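# Fold the napkin in half with two arms

## Task

Double the napkin over once so that one of its edges ends up lying on the opposite edge, giving a half-size fold that stays put after the robot lets go.

## Robot and tools

Robot: two arms, left_arm and right_arm, each with a parallel two-finger gripper. In the scene frame the origin sits at table-top height midway between the nominal bases, +z points up, +x points out over the table, and left_arm is on the +y side. Calibrated bases: left_arm at (-0.038, +0.280, +0.016) m, right_arm at (+0.029, -0.268, +0.046) m, each turned about 1 degree around z. Each arm reports its hand pose, velocities and targets in its own base frame, not the scene frame. end_effector_position is the spot between the finger pads, roughly 1 cm behind the tips. The fingers point along the gripper's +z and close along its y. Printed poses may be off by a few cm, more when the arm is stretched.

execute_actions(actions, cameras): actions is a list of actions; each action is a table of up to 15 rows, one row per 1/30 s step; a shorter table repeats its final row until step 15. Every row holds 14 numbers in [-1, 1], one list covering both arms: left_arm dx, dy, dz, rx, ry, rz, opening, then right_arm in the same order. dx..rz are offsets, not poses: all rows of one action count from that arm's Hand target as it stood when the action began, along that arm's base axes, with turns about the Hand target's position. 1.0 equals 0.6 m or 180 degrees; rx, ry, rz form a single rotation vector. Repeating an offset in a later action moves the arm further. Opening is absolute: +1 fully open (0.093 m), -1 closed. To leave an arm alone send six zeros for its pose and restate its current opening (a 0 there is a command to half-open). cameras lists names to image; an empty actions list returns images of all cameras plus the full status.

move(target, speed, blend, opening_speed, grip_force, blocking, cameras): drives each gripper in a straight line. target is one 14-number row as above, or a list of up to 15 rows; every row is an offset from the same starting Hand targets, not from the previous row. speed is the path top speed in m/s, 0.002 to 2.9 (default 0.25), with turning capped at twice that in rad/s; one value or one per target. blend (m) rounds corners of a list; 0 stops at each. opening_speed is the finger rate per second on the -1..+1 scale, at least 0.2. grip_force is N per pad, 10 to 50, one value or one per arm, and persists; low forces close slowly. blocking=false returns after about 0.5 s while the move keeps going. All paths end together, within 10 s. Paths do not avoid obstacles or the other arm; do not route a gripper near its own base. The result adds a move: line with the ending (done, off_target, moving, held, fault) and limits (paced = pose clipped, held = steps withheld).

wait(seconds 0 to 3600) lets time run with no new commands; stop() brakes a running move; zoom_image(camera, region) enlarges [x0, y0, x1, y1] pixels (at most 504 by 504) of the newest image from cam_head_left or cam_head_right, both 896x504; read_manual(section) gives only licence texts; finished_scene(scene) ends scene 1 or 2 for good.

Result lines: end_effector_position (m) and end_effector_quat_wxyz per arm in its base frame; Hand target, the last commanded pose after clipping, which the next offsets start from; Tool commands; grip_measured (+1 open, -1 closed; pads meet near -0.94, and each mm of object width adds about 0.0208); Joint positions with the gripper gap in metres last; joint torques; Joint velocities, possibly reading within noise; motor temperatures; for action calls, sampled step positions.

Behaviour to expect: commanded orientation is clipped to 40 degrees from the measured one each step. Friction and gravity can leave the gripper short, low or tilted, and tiny moves may not happen or go astray; check each result and send the remaining gap as a fresh offset. An arm blocked by something keeps pushing until commanded back. Faster moves overshoot and strike harder.

For the napkin: it is soft cloth lying on the table; pinch near two corners of one edge low with closed fingers (-1 is fine for cloth), lift a little, carry over to the opposite edge, lower, then open and back away so the fold stays.

Avoid: anything leaving the table, hard impacts on the table or fixed objects, any contact between the two arms or grippers, dropping or releasing cloth while it is still moving, long reaching holds that heat motors (MOTOR HOT at 75 °C, arm folds away at 90 °C, collapses at 100 °C). Thinking time runs the scene, so be brisk and smooth.

Each tool is called after "Emit:" as name([rows], argument=value, ...), one row to a line, values as JSON.

## Session

Emit:
execute_actions(actions=[])

Scene clock: 0.00 s.
left_arm: end_effector_position=(+0.1966, -0.1817, +0.2346) grip_measured=+1.000 end_effector_quat_wxyz=(+0.252, +0.170, +0.935, -0.180) | right_arm: end_effector_position=(+0.2369, +0.1406, +0.2442) grip_measured=+1.000 end_effector_quat_wxyz=(+0.445, +0.061, +0.891, +0.070)
Joint positions: left_arm=[-0.714 1.051 1.167 -1.059 0.051 -0.371 0.093] | right_arm=[0.901 0.97 1 -0.851 0.623 0.785 0.093]
Joint velocities: within noise
Joint torques (N m): no reading
Motor temperatures (°C): left_arm=[23 28 22 26 21 21 21] | right_arm=[22 29 23 24 21 23 21]
Heat: left arm: 28 °C; right arm: 29 °C.
Hand target: left_arm +0.1980, -0.1830, +0.2403; +0.260, +0.170, +0.933, -0.185 | right_arm +0.2374, +0.1415, +0.2482; +0.447, +0.063, +0.889, +0.075
Tool commands: left_gripper/opening=+1.0 right_gripper/opening=+1.0

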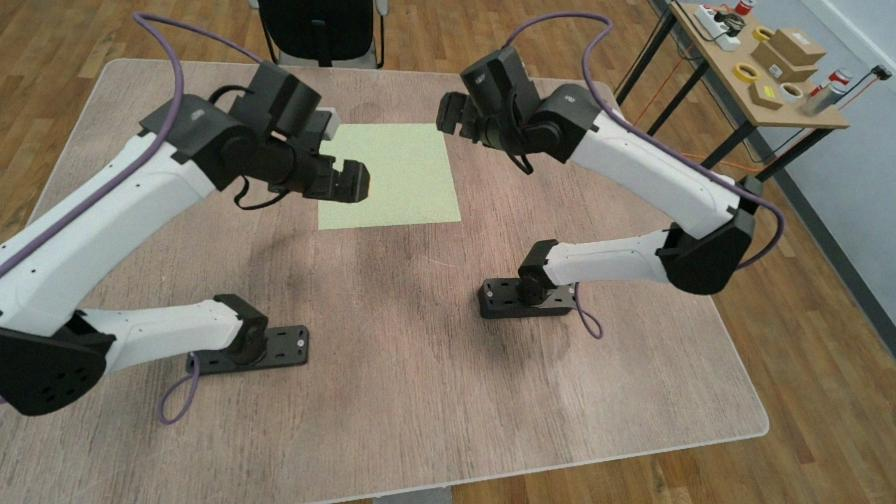

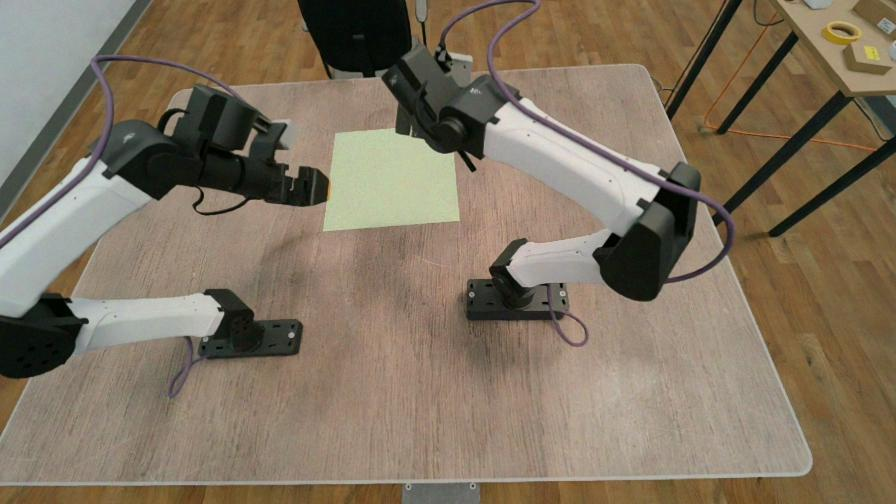

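Emit:
move(target=[0.0988, 0.0713, -0.227, 0.2153, 0.0396, -0.3619, -0.3, -0.0517, -0.0332, -0.29, -0.2839, 0.1874, 0.5205, -0.3], speed=0.3, cameras=["all"])

Scene clock: 10.80 s.
left_arm: end_effector_position=(+0.2522, -0.1384, +0.1005) grip_measured=-0.298 end_effector_quat_wxyz=(+0.001, +0.692, +0.722, -0.005) | right_arm: end_effector_position=(+0.2007, +0.1198, +0.0704) grip_measured=-0.298 end_effector_quat_wxyz=(-0.002, +0.727, -0.687, -0.008)
Joint positions: left_arm=[-0.496 1.639 1.264 -1.197 0.01 1.032 0.031] | right_arm=[0.526 1.455 0.963 -1.079 -0.017 -1.101 0.031]
Joint torques (N m): left_arm=[-0.51 -5.67 9.33 0.14 -0.08 0.02] | right_arm=[0.54 -3.06 9.89 0.19 0.1 -0.22]
Heat: left arm: 28 °C; right arm: 29 °C.
Hand target: left_arm +0.2573, -0.1402, +0.1041; +0.000, +0.696, +0.718, +0.000 | right_arm +0.2063, +0.1216, +0.0742; +0.000, +0.732, -0.681, +0.000
Off the commanded pose: left_arm 0.007 m, 1 deg | right_arm 0.007 m, 1 deg.
move: done

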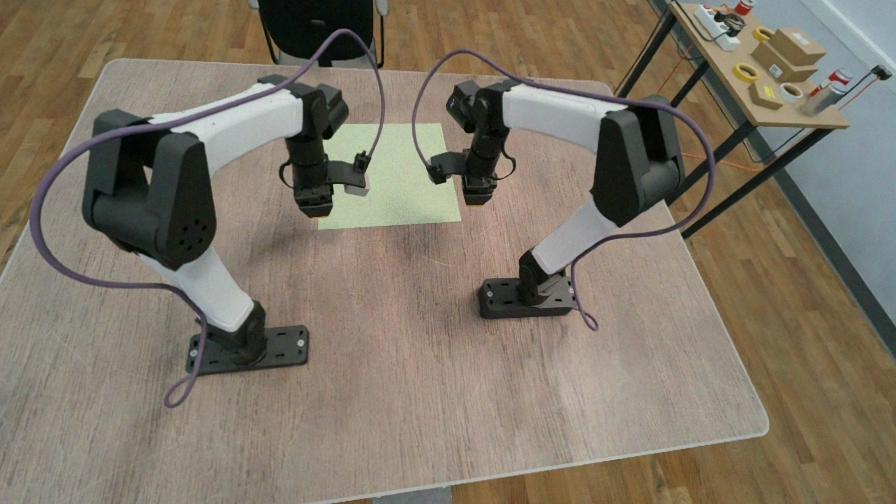

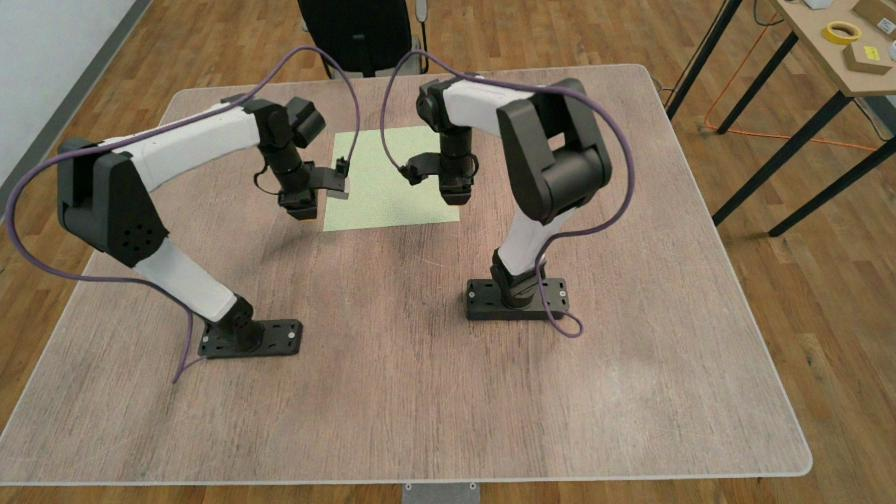

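Emit:
zoom_image(camera="cam_head_left", region=[280, 110, 500, 240])

Emit:
zoom_image(camera="cam_head_right", region=[270, 110, 490, 240])

Scaled by 2.291 from the camera's image (finer frame: 1280x720).

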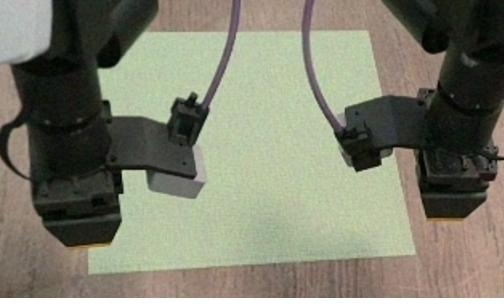

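Scaled by 2.291 from the camera's image (finer frame: 1280x720).

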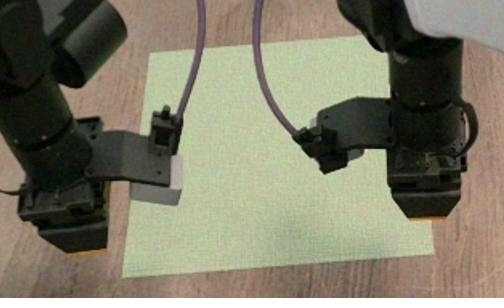

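Emit:
move(target=[0.0228, 0, -0.1608, 0, 0, 0, -0.3, 0.0217, 0, -0.1607, 0, 0, 0, -0.3], speed=0.2, cameras=["all"])

Emit:
zoom_image(camera="cam_head_left", region=[280, 130, 500, 260])

Emit:
zoom_image(camera="cam_head_right", region=[270, 130, 490, 260])

Scene clock: 13.33 s.
left_arm: end_effector_position=(+0.2699, -0.1443, +0.0148) grip_measured=-0.298 end_effector_quat_wxyz=(+0.006, +0.696, +0.718, -0.003) | right_arm: end_effector_position=(+0.2208, +0.1271, -0.0149) grip_measured=-0.298 end_effector_quat_wxyz=(-0.011, +0.731, -0.682, -0.005)
Joint positions: left_arm=[-0.486 1.795 1.087 -0.853 0.008 1.053 0.031] | right_arm=[0.512 1.671 0.801 -0.681 -0.016 -1.128 0.031]
Joint torques (N m): left_arm=[0.25 -6.68 5.15 0.55 -0.08 0.03] | right_arm=[-0.27 -4.03 4.82 0.44 0.08 -0.2]
Heat: left arm: 28 °C; right arm: 29 °C.
Hand target: left_arm +0.2710, -0.1402, +0.0077; +0.000, +0.696, +0.718, +0.000 | right_arm +0.2194, +0.1217, -0.0222; +0.000, +0.732, -0.681, +0.000
Off the commanded pose: left_arm 0.008 m, 1 deg | right_arm 0.009 m, 1 deg.
move: done

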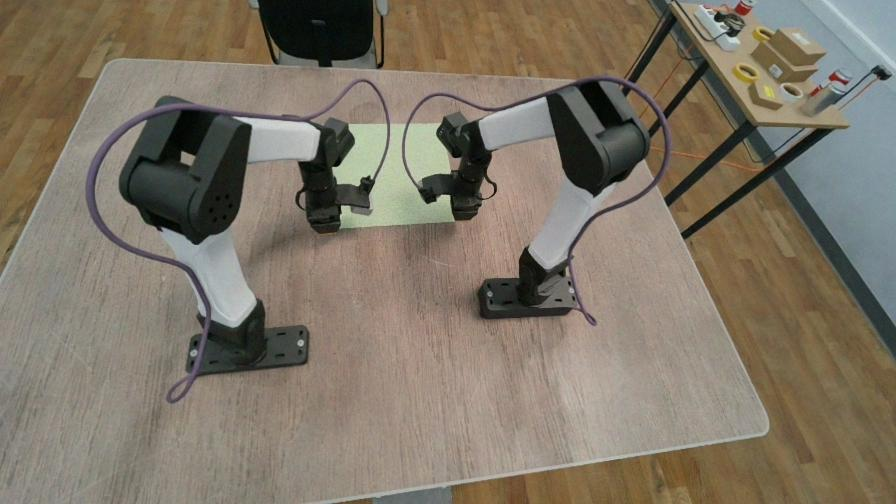

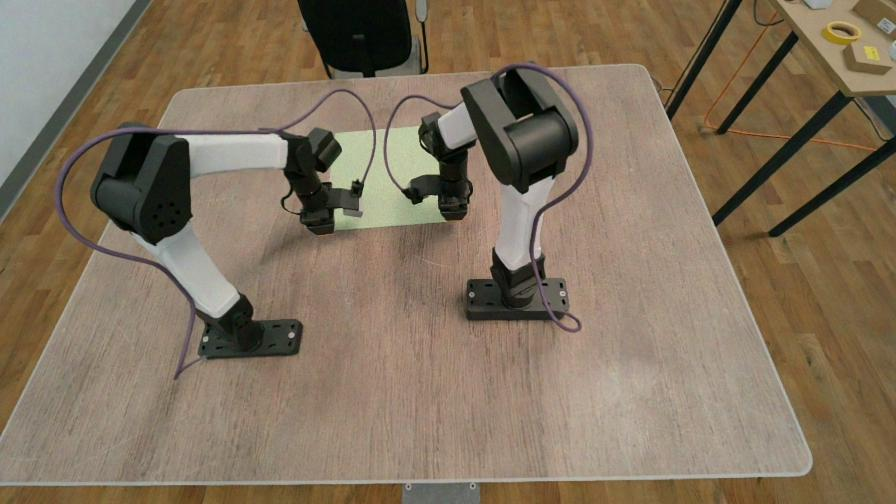

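Scaled by 2.291 from the camera's image (finer frame: 1280x720).

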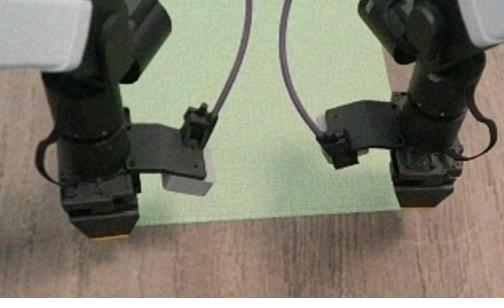

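Scaled by 2.291 from the camera's image (finer frame: 1280x720).

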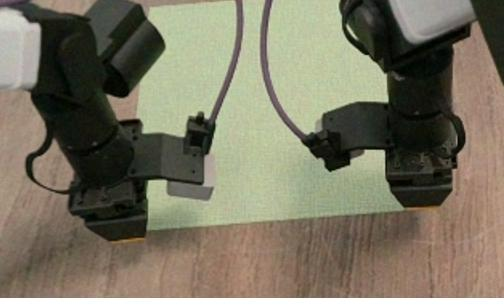

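Emit:
move(target=[0, 0, -0.025, 0, 0, 0, -0.3, -0.018, 0, -0.025, 0, 0, 0, -0.3], speed=0.06)

Emit:
move(target=[0, 0, -0.01, 0, 0, 0, -0.3, 0, 0, -0.01, 0, 0, 0, -0.3], speed=0.05, cameras=["all"])

Emit:
zoom_image(camera="cam_head_left", region=[280, 130, 500, 260])

Emit:
zoom_image(camera="cam_head_right", region=[270, 130, 490, 260])

Scene clock: 15.33 s.
left_arm: end_effector_position=(+0.2705, -0.1446, +0.0001) grip_measured=-0.298 end_effector_quat_wxyz=(+0.006, +0.696, +0.718, -0.002) | right_arm: end_effector_position=(+0.2123, +0.1249, -0.0300) grip_measured=-0.298 end_effector_quat_wxyz=(-0.012, +0.733, -0.680, -0.004)
Joint positions: left_arm=[-0.486 1.824 1.057 -0.794 0.008 1.053 0.031] | right_arm=[0.521 1.683 0.737 -0.606 -0.016 -1.124 0.031]
Joint torques (N m): left_arm=[0.36 -6.72 4.9 0.56 -0.09 0.03] | right_arm=[0.7 -3.77 4.49 0.49 0.12 -0.01]
Heat: left arm: 29 °C; right arm: 29 °C.
Hand target: left_arm +0.2710, -0.1402, -0.0073; +0.000, +0.696, +0.718, +0.000 | right_arm +0.2086, +0.1217, -0.0372; +0.000, +0.732, -0.681, +0.000
Off the commanded pose: left_arm 0.009 m, 1 deg | right_arm 0.009 m, 1 deg.
move: done

Scene clock: 16.17 s.
left_arm: end_effector_position=(+0.2712, -0.1449, -0.0039) grip_measured=-0.298 end_effector_quat_wxyz=(+0.007, +0.696, +0.718, -0.002) | right_arm: end_effector_position=(+0.2121, +0.1248, -0.0362) grip_measured=-0.298 end_effector_quat_wxyz=(-0.011, +0.733, -0.680, -0.005)
Joint positions: left_arm=[-0.486 1.832 1.05 -0.776 0.008 1.054 0.031] | right_arm=[0.521 1.702 0.726 -0.577 -0.016 -1.124 0.031]
Joint torques (N m): left_arm=[0.35 -6.38 4.49 0.63 -0.08 0.03] | right_arm=[0.55 -4.01 4.67 0.44 0.1 -0.02]
Heat: left arm: 29 °C; right arm: 29 °C.
Hand target: left_arm +0.2710, -0.1402, -0.0133; +0.000, +0.696, +0.718, +0.000 | right_arm +0.2085, +0.1216, -0.0432; +0.000, +0.732, -0.681, +0.000
Off the commanded pose: left_arm 0.011 m, 1 deg | right_arm 0.008 m, 1 deg.
move: off_target (left_arm)

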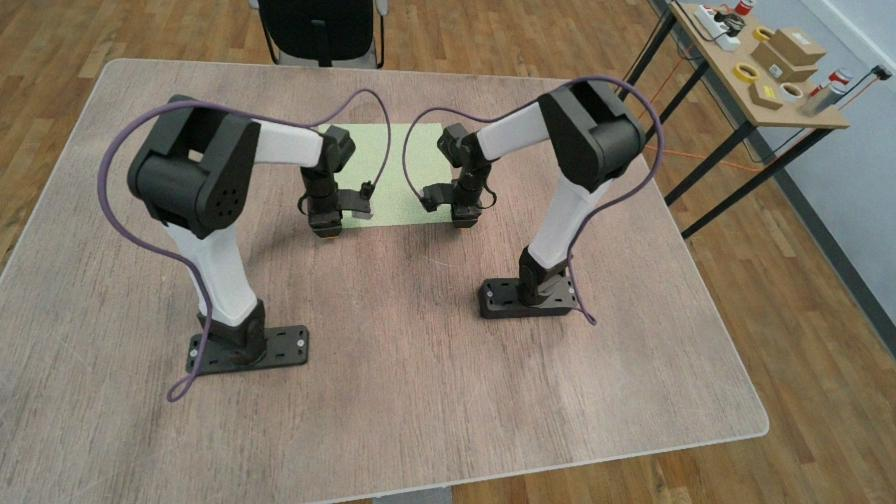

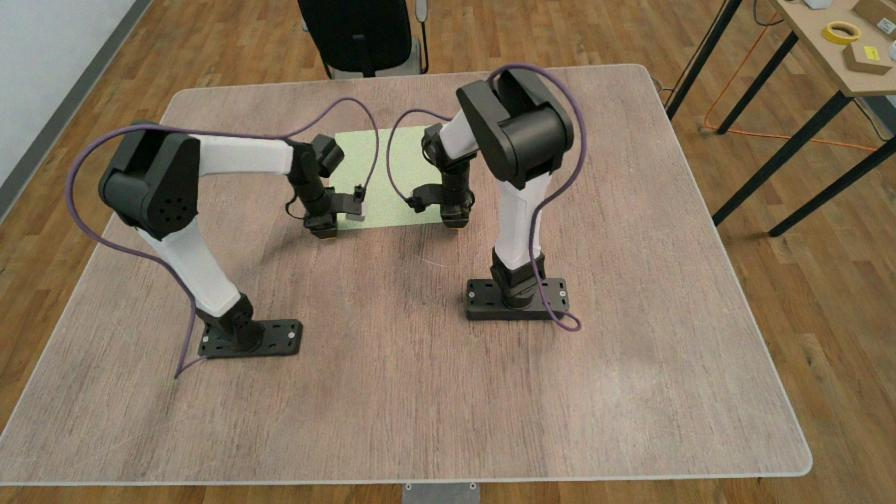

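Scaled by 2.291 from the camera's image (finer frame: 1280x720).

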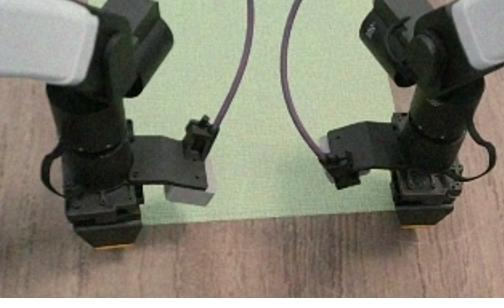

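Scaled by 2.291 from the camera's image (finer frame: 1280x720).

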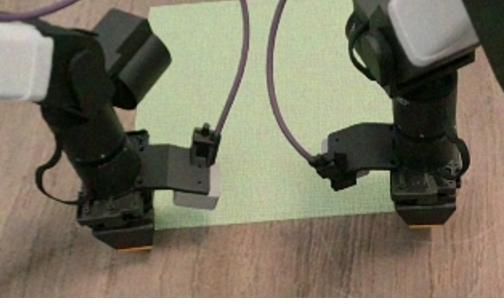

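Emit:
move(target=[0, 0, -0.008, 0, 0, 0, -0.3, 0, 0, -0.012, 0, 0, 0, -0.3], speed=0.05)

Scene clock: 16.87 s.
left_arm: end_effector_position=(+0.2715, -0.1451, -0.0043) grip_measured=-0.298 end_effector_quat_wxyz=(+0.009, +0.696, +0.718, -0.002) | right_arm: end_effector_position=(+0.2126, +0.1251, -0.0400) grip_measured=-0.298 end_effector_quat_wxyz=(-0.012, +0.733, -0.680, -0.005)
Joint positions: left_arm=[-0.486 1.832 1.048 -0.771 0.008 1.054 0.031] | right_arm=[0.521 1.715 0.722 -0.559 -0.016 -1.124 0.031]
Joint torques (N m): left_arm=[0.29 -5.63 3.84 0.81 -0.06 0.04] | right_arm=[0.64 -3.12 4.05 0.62 0.06 -0.05]
Heat: left arm: 29 °C; right arm: 29 °C.
Hand target: left_arm +0.2710, -0.1403, -0.0181; +0.000, +0.696, +0.718, +0.000 | right_arm +0.2086, +0.1217, -0.0504; +0.000, +0.732, -0.681, +0.000
Off the commanded pose: left_arm 0.015 m, 1 deg | right_arm 0.012 m, 1 deg.
move: off_target (left_arm, right_arm)

Emit:
move(target=[0, 0, 0, 0, 0, 0, -1, 0, 0, 0, 0, 0, 0, -1], opening_speed=0.4, cameras=["all"])

Emit:
zoom_image(camera="cam_head_left", region=[280, 130, 500, 260])

Emit:
zoom_image(camera="cam_head_right", region=[270, 130, 490, 260])

Scene clock: 19.23 s.
left_arm: end_effector_position=(+0.2775, -0.1460, -0.0042) grip_measured=-0.984 end_effector_quat_wxyz=(+0.019, +0.695, +0.718, +0.006) | right_arm: end_effector_position=(+0.2169, +0.1270, -0.0398) grip_measured=-0.982 end_effector_quat_wxyz=(-0.020, +0.733, -0.680, +0.000)
Joint positions: left_arm=[-0.485 1.832 1.048 -0.748 -0.001 1.054 0] | right_arm=[0.521 1.715 0.722 -0.54 -0.012 -1.124 0]
Joint torques (N m): left_arm=[0.28 -5.49 3.79 0.57 0 0.01] | right_arm=[0.54 -3.34 3.85 0.5 0.1 -0.06]
Heat: left arm: 29 °C; right arm: 30 °C.
Hand target: left_arm +0.2710, -0.1402, -0.0181; +0.000, +0.696, +0.718, +0.000 | right_arm +0.2086, +0.1216, -0.0504; +0.000, +0.732, -0.681, +0.000
Off the commanded pose: left_arm 0.016 m, 2 deg | right_arm 0.014 m, 2 deg.
move: done

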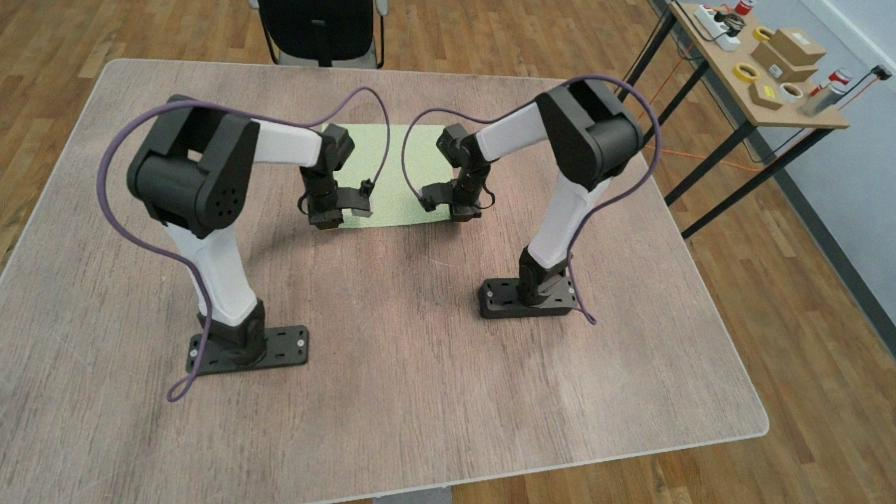

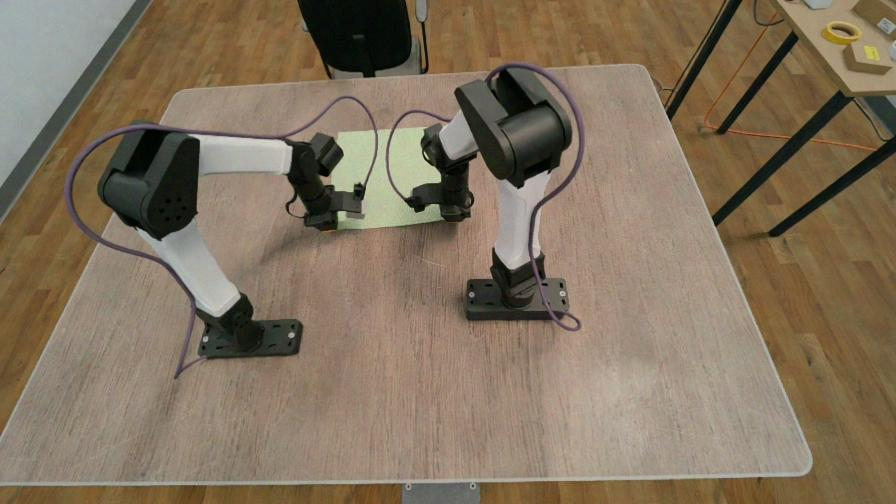

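Scaled by 2.291 from the camera's image (finer frame: 1280x720).

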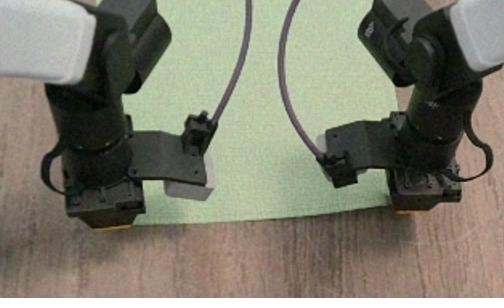

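Scaled by 2.291 from the camera's image (finer frame: 1280x720).

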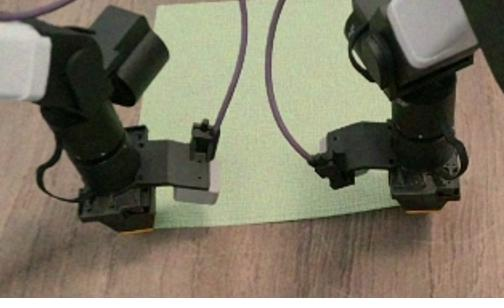

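Emit:
move(target=[0, 0, 0.09, 0, 0, 0, -1, 0, 0, 0.09, 0, 0, 0, -1], speed=0.12, cameras=["all"])

Emit:
zoom_image(camera="cam_head_left", region=[280, 110, 500, 240])

Emit:
zoom_image(camera="cam_head_right", region=[270, 110, 490, 240])

Scene clock: 20.93 s.
left_arm: end_effector_position=(+0.2618, -0.1377, +0.0210) grip_measured=-0.985 end_effector_quat_wxyz=(-0.021, +0.695, +0.718, -0.006) | right_arm: end_effector_position=(+0.1988, +0.1166, -0.0085) grip_measured=-0.983 end_effector_quat_wxyz=(+0.018, +0.733, -0.680, -0.012)
Joint positions: left_arm=[-0.485 1.793 1.111 -0.932 -0.001 1.054 0] | right_arm=[0.521 1.621 0.776 -0.768 -0.012 -1.124 0]
Joint torques (N m): left_arm=[0.12 -11.02 8.66 0.05 0 0.04] | right_arm=[0.7 -7.34 8.68 0.05 0.06 -0.02]
Heat: left arm: 29 °C; right arm: 30 °C.
Hand target: left_arm +0.2711, -0.1403, +0.0359; +0.000, +0.696, +0.718, +0.000 | right_arm +0.2087, +0.1217, +0.0036; +0.000, +0.732, -0.681, +0.000
Off the commanded pose: left_arm 0.018 m, 2 deg | right_arm 0.016 m, 3 deg.
move: off_target (left_arm, right_arm)

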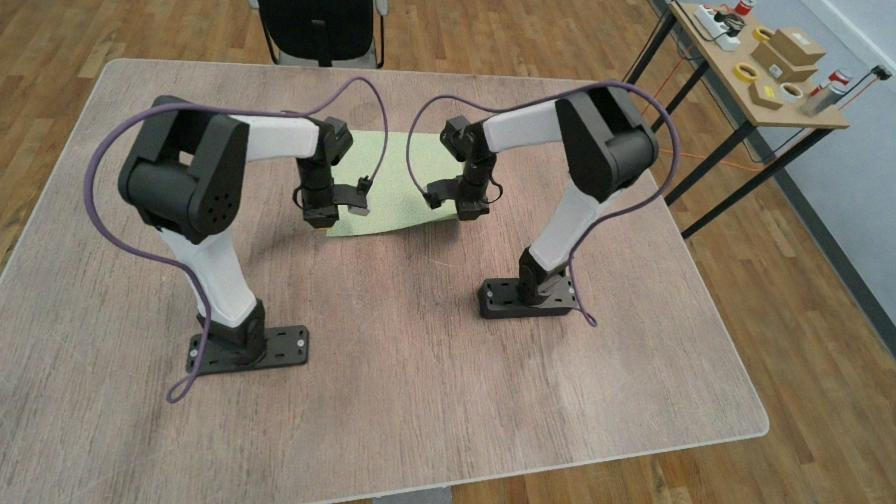

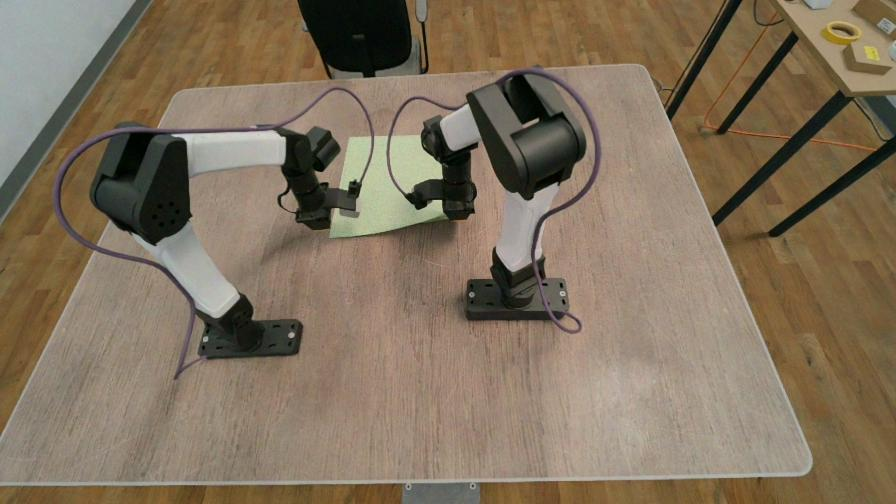

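Scaled by 2.291 from the camera's image (finer frame: 1280x720).

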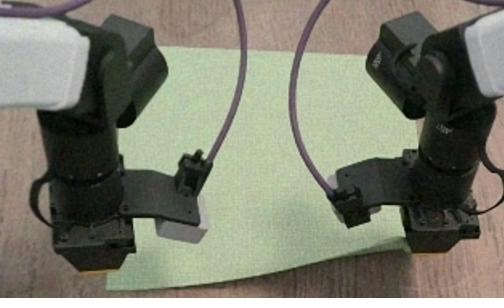

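Scaled by 2.291 from the camera's image (finer frame: 1280x720).

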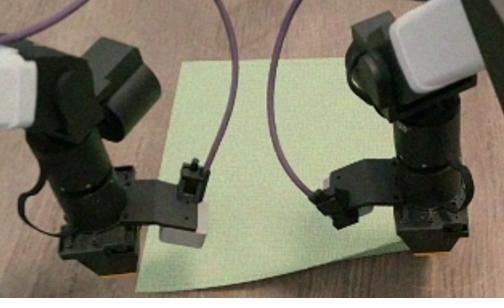

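Emit:
move([
  [-0.0267, -0.0167, 0.02, 0, 0, 0, -0.3, 0, 0, 0, 0, 0, 0, -1],
  [-0.0267, -0.0167, -0.06, 0, 0, 0, -0.3, 0, 0, 0, 0, 0, 0, -1],
], speed=0.12, cameras=["all"])

Emit:
zoom_image(camera="cam_head_left", region=[280, 110, 500, 240])

Emit:
zoom_image(camera="cam_head_right", region=[270, 110, 490, 240])

Scene clock: 23.70 s.
left_arm: end_effector_position=(+0.2574, -0.1491, +0.0072) grip_measured=-0.302 end_effector_quat_wxyz=(+0.005, +0.697, +0.717, +0.002) | right_arm: end_effector_position=(+0.1986, +0.1165, -0.0085) grip_measured=-0.983 end_effector_quat_wxyz=(+0.019, +0.733, -0.680, -0.012)
Joint positions: left_arm=[-0.525 1.778 1.031 -0.813 -0.001 1.017 0.031] | right_arm=[0.521 1.621 0.776 -0.768 -0.012 -1.124 0]
Joint torques (N m): left_arm=[-1.05 -6.26 4.94 0.58 -0.02 -0.13] | right_arm=[0.68 -7.45 8.62 0.06 0.09 -0.01]
Heat: left arm: 30 °C; right arm: 31 °C.
Hand target: left_arm +0.2551, -0.1502, -0.0001; +0.000, +0.696, +0.718, +0.000 | right_arm +0.2086, +0.1216, +0.0036; +0.000, +0.732, -0.681, +0.000
Off the commanded pose: left_arm 0.008 m, 1 deg | right_arm 0.017 m, 3 deg.
move: done

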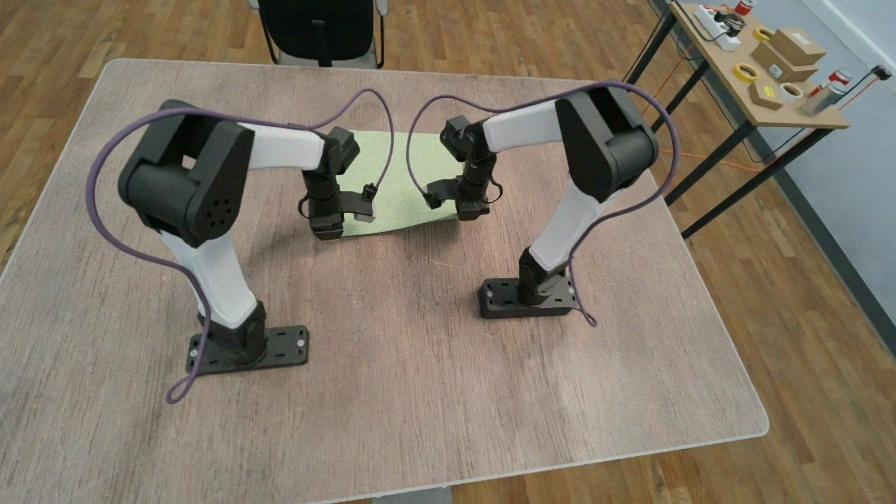

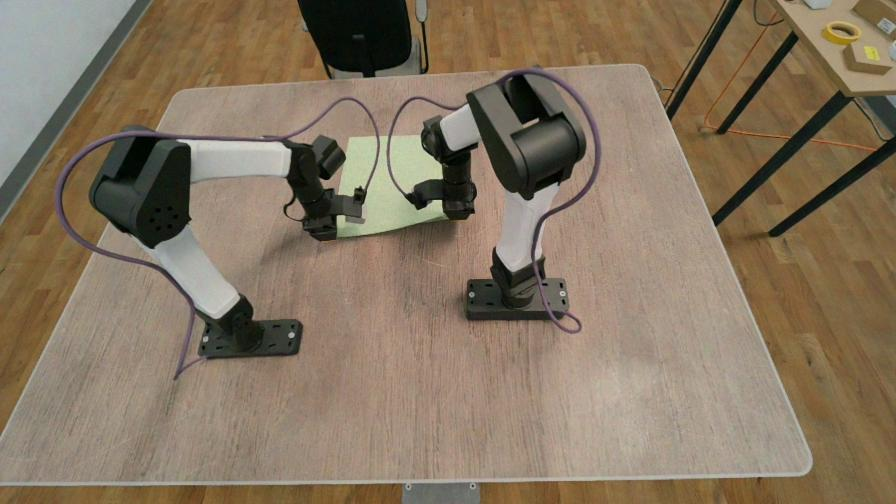

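Scaled by 2.291 from the camera's image (finer frame: 1280x720).

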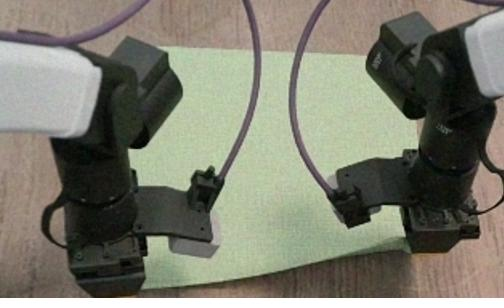

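Scaled by 2.291 from the camera's image (finer frame: 1280x720).

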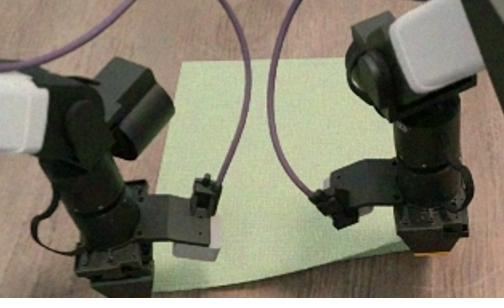

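Emit:
zoom_image(camera="cam_head_left", region=[300, 200, 370, 250])

Emit:
zoom_image(camera="cam_head_left", region=[430, 180, 500, 230])

Scaled by 7.200 from the camera's image (finer frame: 1280x720).

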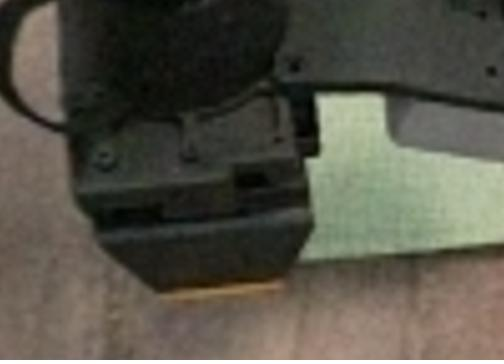

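Scaled by 7.200 from the camera's image (finer frame: 1280x720).

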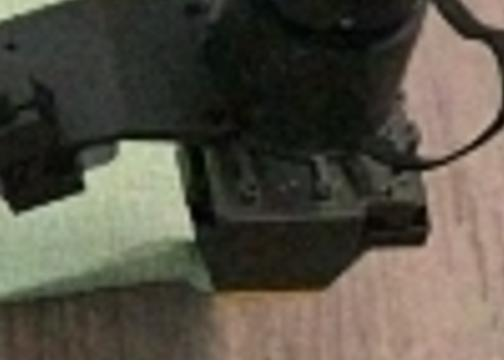

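Emit:
move(target=[-0.0067, 0, -0.0215, 0, 0, 0, -0.3, 0, 0, 0, 0, 0, 0, -1], speed=0.06)

Emit:
zoom_image(camera="cam_head_left", region=[300, 200, 370, 250])

Scene clock: 25.63 s.
left_arm: end_effector_position=(+0.2530, -0.1485, -0.0041) grip_measured=-0.302 end_effector_quat_wxyz=(+0.003, +0.696, +0.718, +0.001) | right_arm: end_effector_position=(+0.1986, +0.1165, -0.0085) grip_measured=-0.983 end_effector_quat_wxyz=(+0.019, +0.733, -0.680, -0.012)
Joint positions: left_arm=[-0.531 1.791 0.996 -0.77 -0.001 1.009 0.031] | right_arm=[0.521 1.621 0.776 -0.768 -0.012 -1.124 0]
Joint torques (N m): left_arm=[-1.13 -6.15 4.37 0.72 0.04 -0.12] | right_arm=[0.73 -7.39 8.64 0.07 0.08 -0.05]
Heat: left arm: 30 °C; right arm: 31 °C.
Hand target: left_arm +0.2510, -0.1502, -0.0130; +0.000, +0.696, +0.718, +0.000 | right_arm +0.2087, +0.1217, +0.0036; +0.000, +0.732, -0.681, +0.000
Off the commanded pose: left_arm 0.009 m, 0 deg | right_arm 0.017 m, 3 deg.
move: done

Scaled by 7.200 from the camera's image (finer frame: 1280x720).
This view is cut from an older image: the scene may have changed since it was taken.

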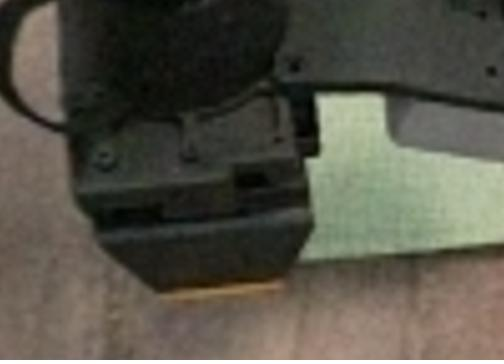

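Emit:
move(target=[0, 0, 0, 0, 0, 0, -1, 0, 0, 0, 0, 0, 0, -1], opening_speed=0.4, cameras=["all"])

Emit:
zoom_image(camera="cam_head_left", region=[300, 200, 370, 250])

Emit:
move(target=[0, 0, 0.09, 0, 0, 0, -1, 0, 0, 0, 0, 0, 0, -1], speed=0.12, cameras=["all"])

Emit:
zoom_image(camera="cam_head_left", region=[280, 110, 500, 240])

Emit:
zoom_image(camera="cam_head_right", region=[270, 110, 490, 240])

Scene clock: 27.90 s.
left_arm: end_effector_position=(+0.2566, -0.1504, -0.0041) grip_measured=-0.984 end_effector_quat_wxyz=(+0.011, +0.696, +0.718, +0.003) | right_arm: end_effector_position=(+0.1986, +0.1165, -0.0085) grip_measured=-0.983 end_effector_quat_wxyz=(+0.019, +0.733, -0.680, -0.012)
Joint positions: left_arm=[-0.531 1.791 0.996 -0.754 -0.002 1.009 0] | right_arm=[0.521 1.621 0.776 -0.769 -0.012 -1.124 0]
Joint torques (N m): left_arm=[-1.03 -6.05 4.48 0.55 0.01 -0.16] | right_arm=[0.62 -7.42 8.59 0.06 0.07 -0.01]
Motor temperatures (°C): left_arm=[23 30 25 26 21 21 21] | right_arm=[22 32 28 25 21 23 21]
Heat: left arm: 30 °C; right arm: 32 °C.
Hand target: left_arm +0.2510, -0.1502, -0.0130; +0.000, +0.696, +0.718, +0.000 | right_arm +0.2086, +0.1216, +0.0036; +0.000, +0.732, -0.681, +0.000
Off the commanded pose: left_arm 0.011 m, 1 deg | right_arm 0.017 m, 3 deg.
move: done

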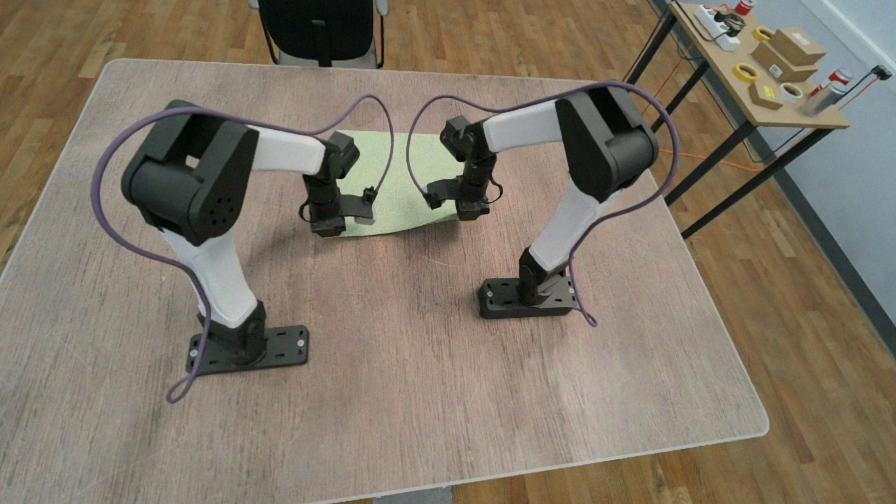

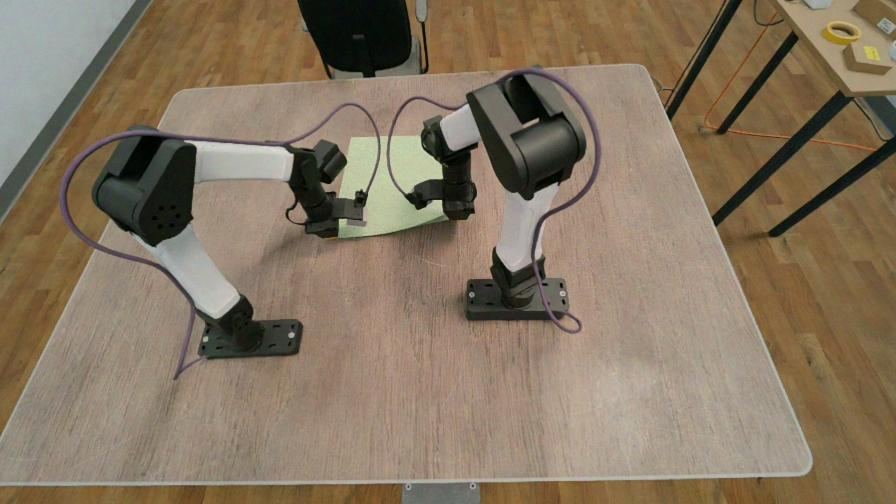

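Scaled by 7.200 from the camera's image (finer frame: 1280x720).

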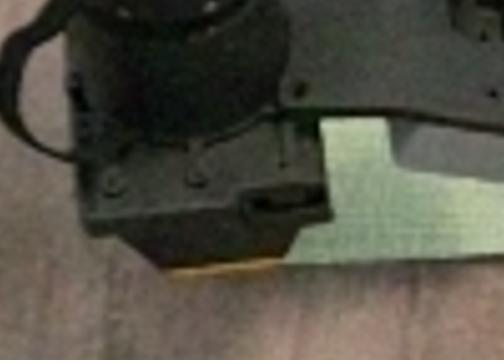

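Scene clock: 29.30 s.
left_arm: end_effector_position=(+0.2443, -0.1432, +0.0266) grip_measured=-0.985 end_effector_quat_wxyz=(-0.021, +0.696, +0.718, -0.004) | right_arm: end_effector_position=(+0.1986, +0.1165, -0.0085) grip_measured=-0.983 end_effector_quat_wxyz=(+0.019, +0.733, -0.680, -0.012)
Joint positions: left_arm=[-0.531 1.739 1.069 -0.944 -0.002 1.009 0] | right_arm=[0.521 1.621 0.776 -0.769 -0.012 -1.124 0]
Joint torques (N m): left_arm=[-1.02 -10.33 8.81 0.07 0.02 -0.12] | right_arm=[0.66 -7.42 8.76 0.05 0.06 -0.03]
Heat: left arm: 30 °C; right arm: 32 °C.
Hand target: left_arm +0.2510, -0.1501, +0.0410; +0.000, +0.696, +0.718, +0.000 | right_arm +0.2087, +0.1217, +0.0036; +0.000, +0.732, -0.681, +0.000
Off the commanded pose: left_arm 0.017 m, 2 deg | right_arm 0.017 m, 3 deg.
move: off_target (left_arm)

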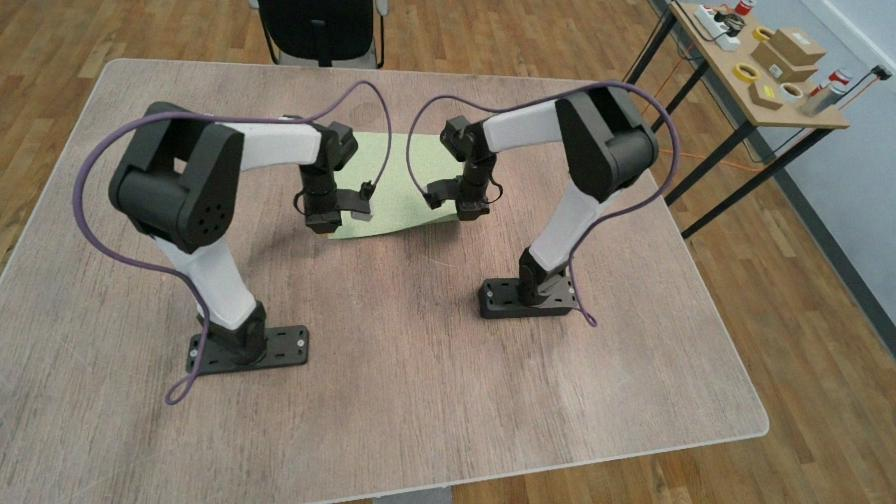

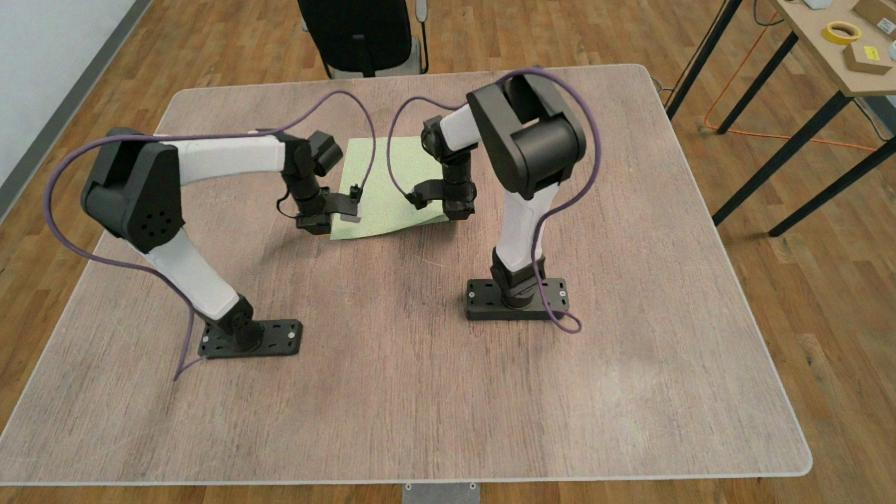

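Scaled by 2.291 from the camera's image (finer frame: 1280x720).

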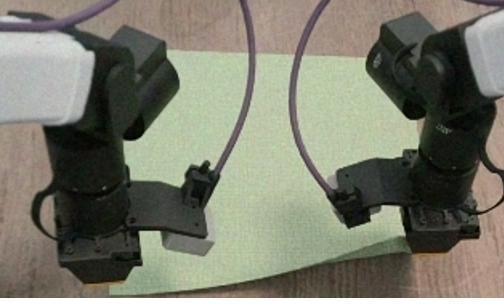

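Scaled by 2.291 from the camera's image (finer frame: 1280x720).

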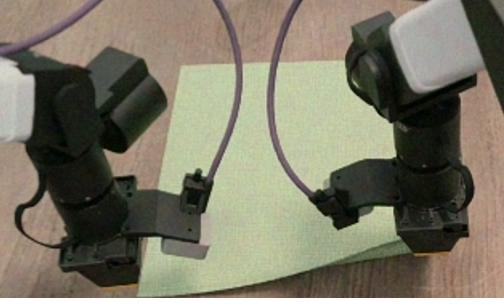

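Emit:
move(target=[0, 0, 0.02, 0, 0, 0, -1, 0.05, 0, 0.12, 0, 0, 0, -1], speed=0.15, cameras=["all"])

Emit:
zoom_image(camera="cam_head_left", region=[280, 110, 500, 240])

Emit:
zoom_image(camera="cam_head_right", region=[270, 110, 490, 240])

Scene clock: 31.50 s.
left_arm: end_effector_position=(+0.2446, -0.1433, +0.0374) grip_measured=-0.985 end_effector_quat_wxyz=(-0.023, +0.696, +0.718, -0.005) | right_arm: end_effector_position=(+0.2305, +0.1216, +0.0645) grip_measured=-0.983 end_effector_quat_wxyz=(+0.013, +0.731, -0.682, -0.011)
Joint positions: left_arm=[-0.531 1.727 1.102 -0.992 -0.002 1.009 0] | right_arm=[0.477 1.594 1.07 -1.079 -0.012 -1.163 0]
Joint torques (N m): left_arm=[-0.95 -10.78 8.79 0.05 0.02 -0.09] | right_arm=[-0.31 -6.69 9.48 0.09 0.08 -0.2]
Heat: left arm: 31 °C; right arm: 32 °C.
Hand target: left_arm +0.2510, -0.1502, +0.0530; +0.000, +0.696, +0.718, +0.000 | right_arm +0.2386, +0.1216, +0.0756; +0.000, +0.732, -0.681, +0.000
Off the commanded pose: left_arm 0.018 m, 3 deg | right_arm 0.014 m, 2 deg.
move: off_target (left_arm, right_arm)

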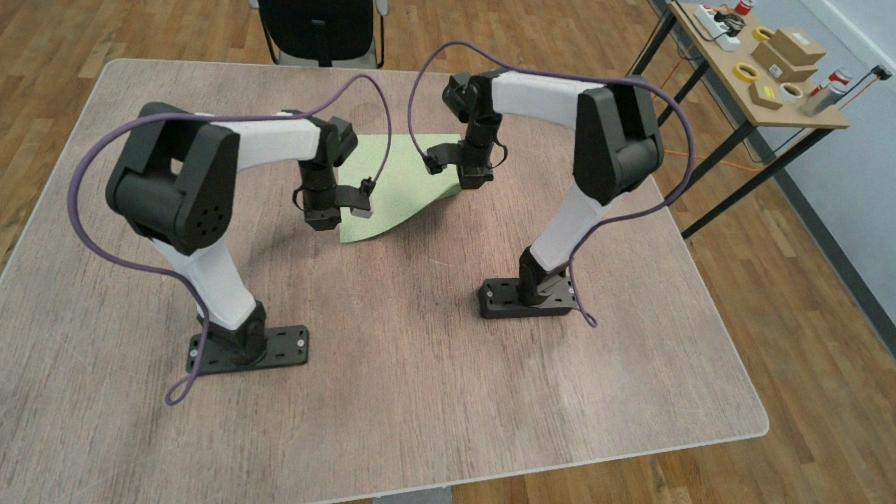

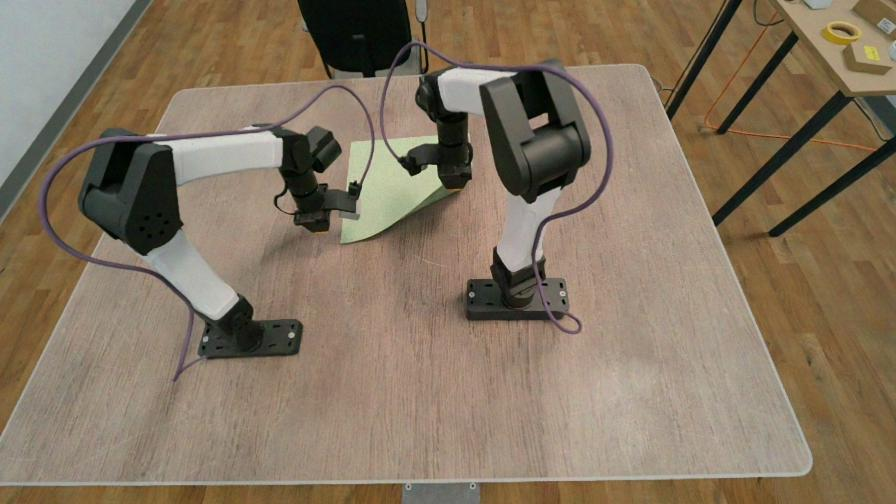

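Scaled by 2.291 from the camera's image (finer frame: 1280x720).

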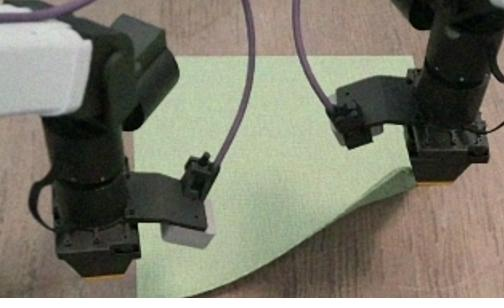

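Scaled by 2.291 from the camera's image (finer frame: 1280x720).

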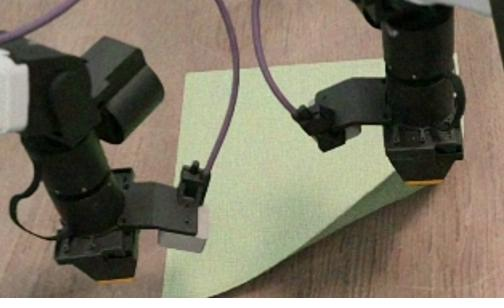

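Emit:
zoom_image(camera="cam_head_left", region=[430, 150, 500, 200])

Emit:
zoom_image(camera="cam_head_right", region=[420, 150, 490, 200])

Emit:
zoom_image(camera="cam_head_left", region=[300, 205, 370, 255])

Scaled by 7.200 from the camera's image (finer frame: 1280x720).

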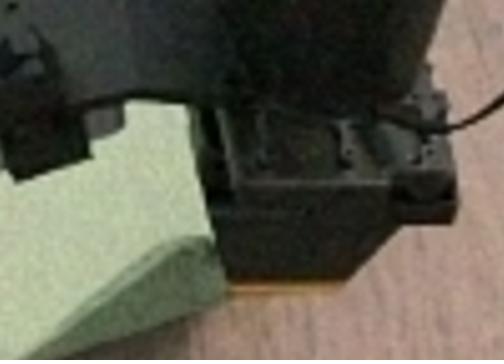

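Scaled by 7.200 from the camera's image (finer frame: 1280x720).

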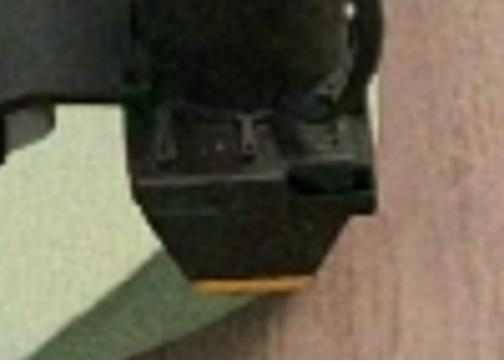

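Scaled by 7.200 from the camera's image (finer frame: 1280x720).

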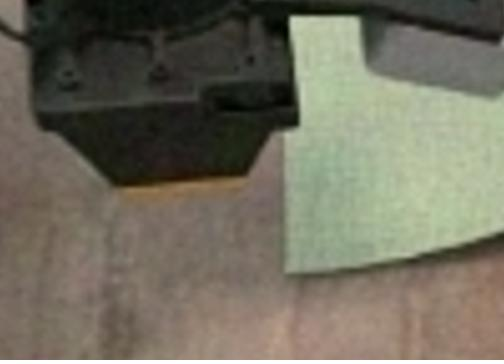

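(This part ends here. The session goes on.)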